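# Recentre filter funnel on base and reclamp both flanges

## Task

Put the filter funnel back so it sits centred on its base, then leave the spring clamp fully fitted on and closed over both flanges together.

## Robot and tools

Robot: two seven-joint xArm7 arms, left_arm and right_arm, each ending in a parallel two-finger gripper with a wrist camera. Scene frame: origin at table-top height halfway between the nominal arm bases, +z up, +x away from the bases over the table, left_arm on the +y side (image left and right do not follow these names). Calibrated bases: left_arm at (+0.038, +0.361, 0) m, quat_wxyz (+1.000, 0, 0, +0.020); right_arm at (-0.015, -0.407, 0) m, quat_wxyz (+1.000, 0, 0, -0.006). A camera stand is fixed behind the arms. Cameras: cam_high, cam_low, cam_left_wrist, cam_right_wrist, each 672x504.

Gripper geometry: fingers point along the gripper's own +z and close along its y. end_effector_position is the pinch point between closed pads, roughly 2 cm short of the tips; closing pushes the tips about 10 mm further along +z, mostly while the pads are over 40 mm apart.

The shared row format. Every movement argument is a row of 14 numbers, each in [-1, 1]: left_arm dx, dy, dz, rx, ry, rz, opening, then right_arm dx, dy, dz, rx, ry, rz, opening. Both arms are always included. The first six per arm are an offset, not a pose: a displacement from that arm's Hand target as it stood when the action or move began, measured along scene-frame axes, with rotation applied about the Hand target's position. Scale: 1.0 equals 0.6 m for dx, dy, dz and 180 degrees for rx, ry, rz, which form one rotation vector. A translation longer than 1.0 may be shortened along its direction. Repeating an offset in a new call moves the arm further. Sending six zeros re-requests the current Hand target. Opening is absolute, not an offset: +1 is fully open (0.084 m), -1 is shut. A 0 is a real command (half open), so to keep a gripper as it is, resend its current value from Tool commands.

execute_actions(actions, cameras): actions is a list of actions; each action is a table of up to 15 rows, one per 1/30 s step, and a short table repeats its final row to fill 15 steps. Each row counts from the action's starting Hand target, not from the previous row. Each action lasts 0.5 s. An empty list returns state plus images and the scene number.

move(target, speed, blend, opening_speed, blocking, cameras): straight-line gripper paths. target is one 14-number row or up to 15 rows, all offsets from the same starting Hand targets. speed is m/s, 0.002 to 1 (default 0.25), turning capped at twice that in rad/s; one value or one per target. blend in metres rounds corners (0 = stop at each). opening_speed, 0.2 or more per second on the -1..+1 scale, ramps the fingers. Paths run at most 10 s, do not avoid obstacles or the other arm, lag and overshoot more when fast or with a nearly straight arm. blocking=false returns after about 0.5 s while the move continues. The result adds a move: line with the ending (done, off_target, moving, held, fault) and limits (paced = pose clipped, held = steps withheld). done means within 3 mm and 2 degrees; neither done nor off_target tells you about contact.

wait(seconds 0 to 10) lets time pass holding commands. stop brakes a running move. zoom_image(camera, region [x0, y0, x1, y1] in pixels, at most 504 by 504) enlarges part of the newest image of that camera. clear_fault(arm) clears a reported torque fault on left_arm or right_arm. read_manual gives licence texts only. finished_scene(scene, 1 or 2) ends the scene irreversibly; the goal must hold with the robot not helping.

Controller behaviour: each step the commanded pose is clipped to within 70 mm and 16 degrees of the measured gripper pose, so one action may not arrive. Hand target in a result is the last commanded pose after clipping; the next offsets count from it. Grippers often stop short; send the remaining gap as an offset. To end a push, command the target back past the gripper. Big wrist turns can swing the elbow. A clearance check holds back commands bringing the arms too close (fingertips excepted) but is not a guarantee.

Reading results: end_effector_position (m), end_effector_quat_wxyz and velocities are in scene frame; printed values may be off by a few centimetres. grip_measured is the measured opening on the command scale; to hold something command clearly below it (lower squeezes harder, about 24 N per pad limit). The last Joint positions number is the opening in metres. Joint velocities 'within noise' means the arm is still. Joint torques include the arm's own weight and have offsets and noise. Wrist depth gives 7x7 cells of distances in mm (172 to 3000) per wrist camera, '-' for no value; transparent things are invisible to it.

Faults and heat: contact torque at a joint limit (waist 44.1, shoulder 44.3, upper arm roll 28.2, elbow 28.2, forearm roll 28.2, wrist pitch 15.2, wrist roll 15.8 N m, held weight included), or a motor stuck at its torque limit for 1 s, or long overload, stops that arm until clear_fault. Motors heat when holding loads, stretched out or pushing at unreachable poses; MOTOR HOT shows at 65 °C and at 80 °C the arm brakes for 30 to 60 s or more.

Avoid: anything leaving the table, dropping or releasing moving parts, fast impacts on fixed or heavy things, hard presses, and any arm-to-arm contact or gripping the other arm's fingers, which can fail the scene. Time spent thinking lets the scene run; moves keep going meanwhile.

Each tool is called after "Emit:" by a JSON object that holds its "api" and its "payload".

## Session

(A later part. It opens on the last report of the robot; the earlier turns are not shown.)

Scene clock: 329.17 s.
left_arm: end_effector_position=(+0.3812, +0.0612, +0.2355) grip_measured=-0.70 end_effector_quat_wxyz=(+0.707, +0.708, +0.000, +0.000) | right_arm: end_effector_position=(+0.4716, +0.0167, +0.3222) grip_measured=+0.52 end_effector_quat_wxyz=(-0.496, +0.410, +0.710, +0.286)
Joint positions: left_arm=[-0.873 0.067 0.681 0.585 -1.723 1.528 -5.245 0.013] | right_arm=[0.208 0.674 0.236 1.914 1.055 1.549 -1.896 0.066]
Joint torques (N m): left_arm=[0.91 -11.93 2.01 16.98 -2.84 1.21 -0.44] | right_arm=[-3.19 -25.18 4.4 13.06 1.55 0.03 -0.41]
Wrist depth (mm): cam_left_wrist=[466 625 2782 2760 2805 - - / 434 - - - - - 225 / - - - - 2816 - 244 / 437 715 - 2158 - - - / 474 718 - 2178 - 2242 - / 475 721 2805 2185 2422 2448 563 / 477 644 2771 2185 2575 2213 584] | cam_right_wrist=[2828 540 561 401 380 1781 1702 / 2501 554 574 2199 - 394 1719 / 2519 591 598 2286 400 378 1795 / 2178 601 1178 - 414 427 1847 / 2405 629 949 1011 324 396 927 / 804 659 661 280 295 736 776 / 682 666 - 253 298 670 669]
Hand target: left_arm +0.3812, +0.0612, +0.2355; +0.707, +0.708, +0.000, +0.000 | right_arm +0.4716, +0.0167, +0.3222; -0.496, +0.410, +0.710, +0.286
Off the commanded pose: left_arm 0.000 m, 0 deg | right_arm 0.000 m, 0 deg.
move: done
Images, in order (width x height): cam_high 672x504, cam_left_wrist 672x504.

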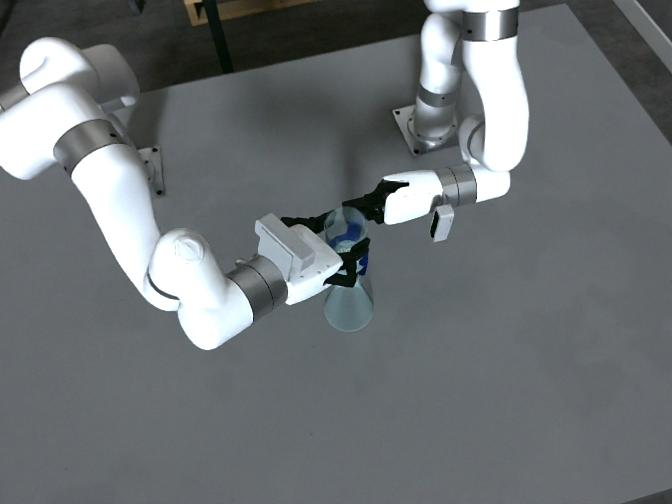

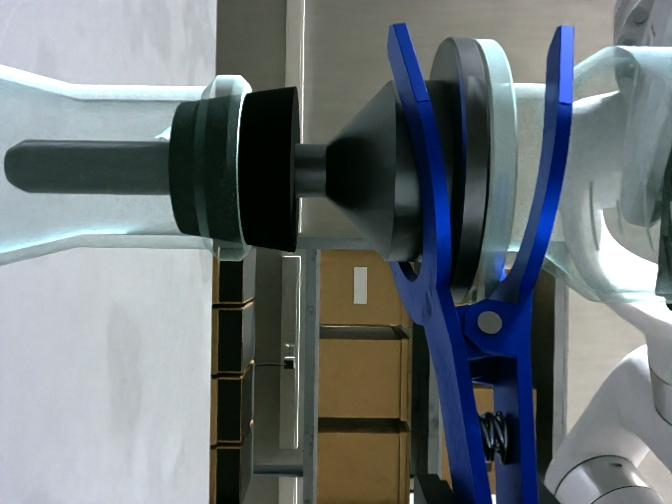

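Emit:
{"api": "move", "payload": {"target": [0,0,0,0,0,0,0.0, 0,0,0,0,0,0,0.4], "opening_speed": 0.3, "cameras": ["cam_left_wrist"]}}

Emit:
{"api": "zoom_image", "payload": {"camera": "cam_left_wrist", "region": [370, 0, 670, 330]}}

Scene clock: 335.60 s.
left_arm: end_effector_position=(+0.3812, +0.0612, +0.2355) grip_measured=-0.01 end_effector_quat_wxyz=(+0.707, +0.708, +0.000, +0.000) | right_arm: end_effector_position=(+0.4716, +0.0167, +0.3222) grip_measured=+0.52 end_effector_quat_wxyz=(-0.496, +0.410, +0.710, +0.286)
Joint positions: left_arm=[-0.873 0.067 0.681 0.585 -1.723 1.528 -5.245 0.044] | right_arm=[0.208 0.674 0.236 1.914 1.055 1.549 -1.896 0.066]
Joint torques (N m): left_arm=[0.24 -14.34 0.47 16.67 -2.17 1.7 -0.42] | right_arm=[-1.62 -22.09 3.39 15.05 1.06 -0.09 -0.5]
Wrist depth (mm): cam_left_wrist=[468 700 2816 2760 2793 - - / 434 705 - 2738 - - 225 / - - - - - - 244 / 437 713 - 2199 - - - / 474 717 - 2178 - 2213 - / 477 642 2727 2165 2242 2389 566 / 477 641 2828 2178 2213 2178 584] | cam_right_wrist=[2863 540 560 401 380 1785 1681 / 2492 555 574 2158 - 393 1741 / 2556 591 597 2294 398 378 1804 / 2172 603 1178 - 414 427 1842 / 2348 626 950 1005 323 396 929 / 805 659 661 251 294 741 778 / 684 666 - 246 299 668 668]
Hand target: left_arm +0.3812, +0.0612, +0.2355; +0.707, +0.708, +0.000, +0.000 | right_arm +0.4716, +0.0167, +0.3222; -0.496, +0.410, +0.710, +0.286
Off the commanded pose: left_arm 0.000 m, 0 deg | right_arm 0.000 m, 0 deg.
move: done
Images, in order (width x height): cam_left_wrist 672x504.

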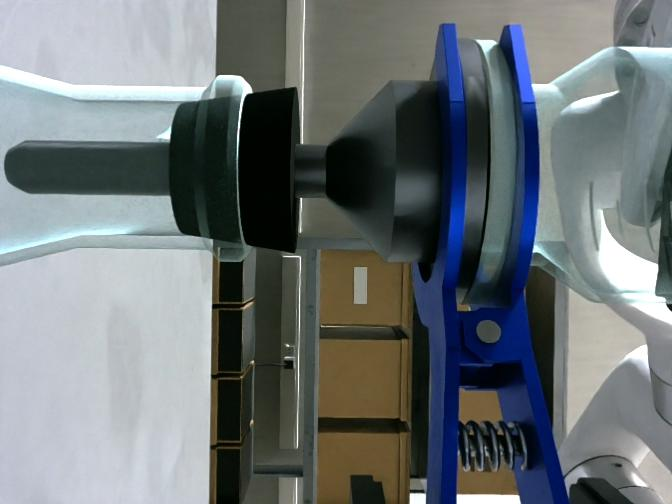

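Scaled by 1.527.

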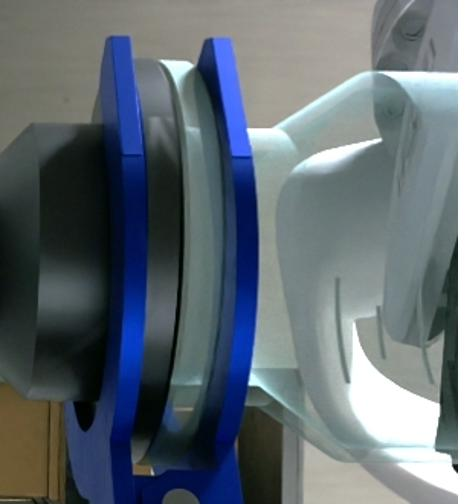

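Emit:
{"api": "move", "payload": {"target": [[0,0,0,0,0,0,0.6, 0,0,0,0,0,0,0.85],[0,0.15,0,0,0,0,0.6, 0.0667,-0.1155,0,0,0,0,0.85],[0,0.2,0,0,0,0,0.6, 0.13,-0.2445,-0.07,0,0,0,0.85]], "speed": [0.1,0.12,0.25], "opening_speed": 0.6, "blend": [0,0.02,0], "cameras": ["cam_left_wrist","cam_right_wrist"]}}

Emit:
{"api": "zoom_image", "payload": {"camera": "cam_right_wrist", "region": [310, 290, 530, 455]}}

Emit:
{"api": "zoom_image", "payload": {"camera": "cam_left_wrist", "region": [330, 80, 510, 360]}}

Scene clock: 342.23 s.
left_arm: end_effector_position=(+0.3812, +0.1812, +0.2355) grip_measured=+0.60 end_effector_quat_wxyz=(+0.707, +0.708, +0.000, +0.000) | right_arm: end_effector_position=(+0.5495, -0.1300, +0.2802) grip_measured=+0.85 end_effector_quat_wxyz=(-0.496, +0.410, +0.710, +0.286)
Joint positions: left_arm=[-0.67 0.101 0.871 0.605 -1.402 1.757 -5.226 0.069] | right_arm=[0.009 0.945 0.177 2.272 0.977 1.84 -1.935 0.078]
Joint torques (N m): left_arm=[1.69 -10.26 2.41 15.48 -0.14 1.67 0.86] | right_arm=[-3.73 -25.3 4.82 16.21 0.95 0.96 0.36]
Wrist depth (mm): cam_left_wrist=[469 703 2935 2863 442 622 2935 / 471 708 1141 2899 499 638 2911 / 437 630 284 275 450 2863 2960 / 474 637 963 281 272 662 2935 / 475 720 1168 2294 2348 673 2923 / 476 720 1190 2264 777 788 2923 / 442 727 1203 2340 2333 662 2923] | cam_right_wrist=[2874 705 712 2271 2119 1862 1818 / 2675 2696 749 2340 648 1930 1867 / 2624 2465 762 2483 511 661 1924 / - 1084 779 1066 528 1147 1924 / 932 865 804 359 337 845 895 / 726 719 717 - 284 704 701 / 622 617 616 612 311 605 602]
Hand target: left_arm +0.3812, +0.1812, +0.2355; +0.707, +0.708, +0.000, +0.000 | right_arm +0.5496, -0.1300, +0.2802; -0.496, +0.410, +0.710, +0.286
Off the commanded pose: left_arm 0.000 m, 0 deg | right_arm 0.000 m, 0 deg.
move: done
Images, in order (width x height): cam_left_wrist 672x504, cam_right_wrist 672x504.

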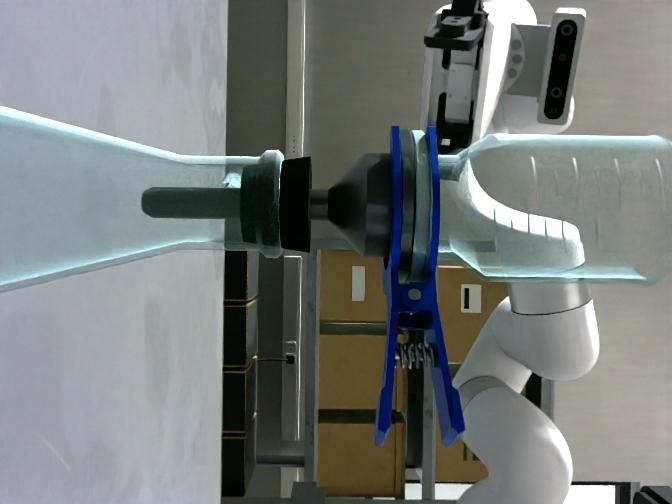

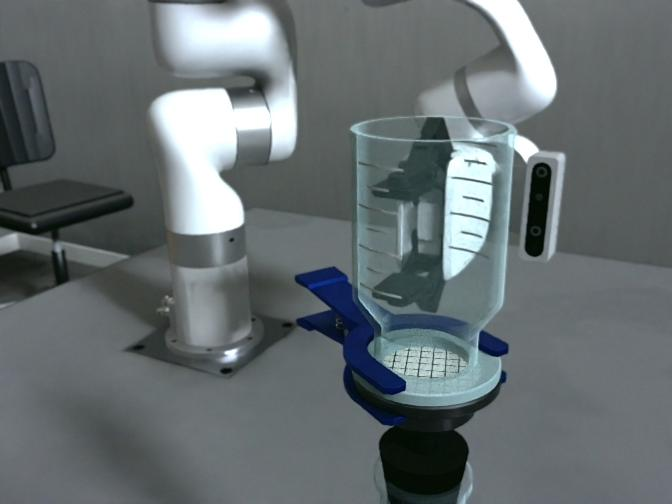

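Scaled by 2.291.

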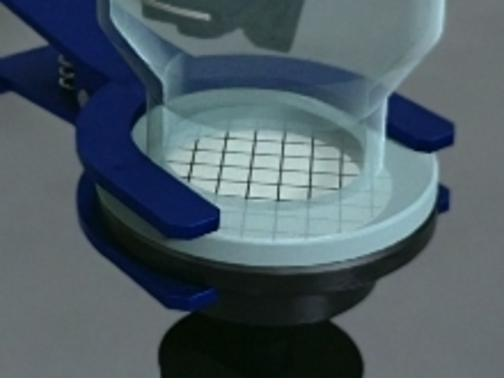

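Scaled by 1.800.

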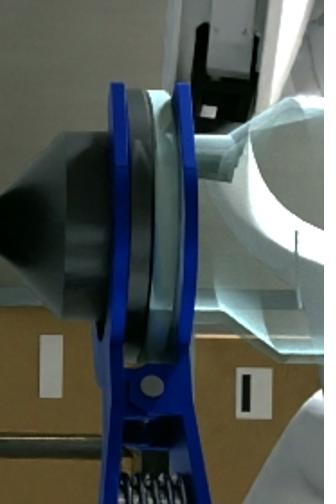

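Emit:
{"api": "finished_scene", "payload": {"scene": 1}}

The scene is finished: the task was done.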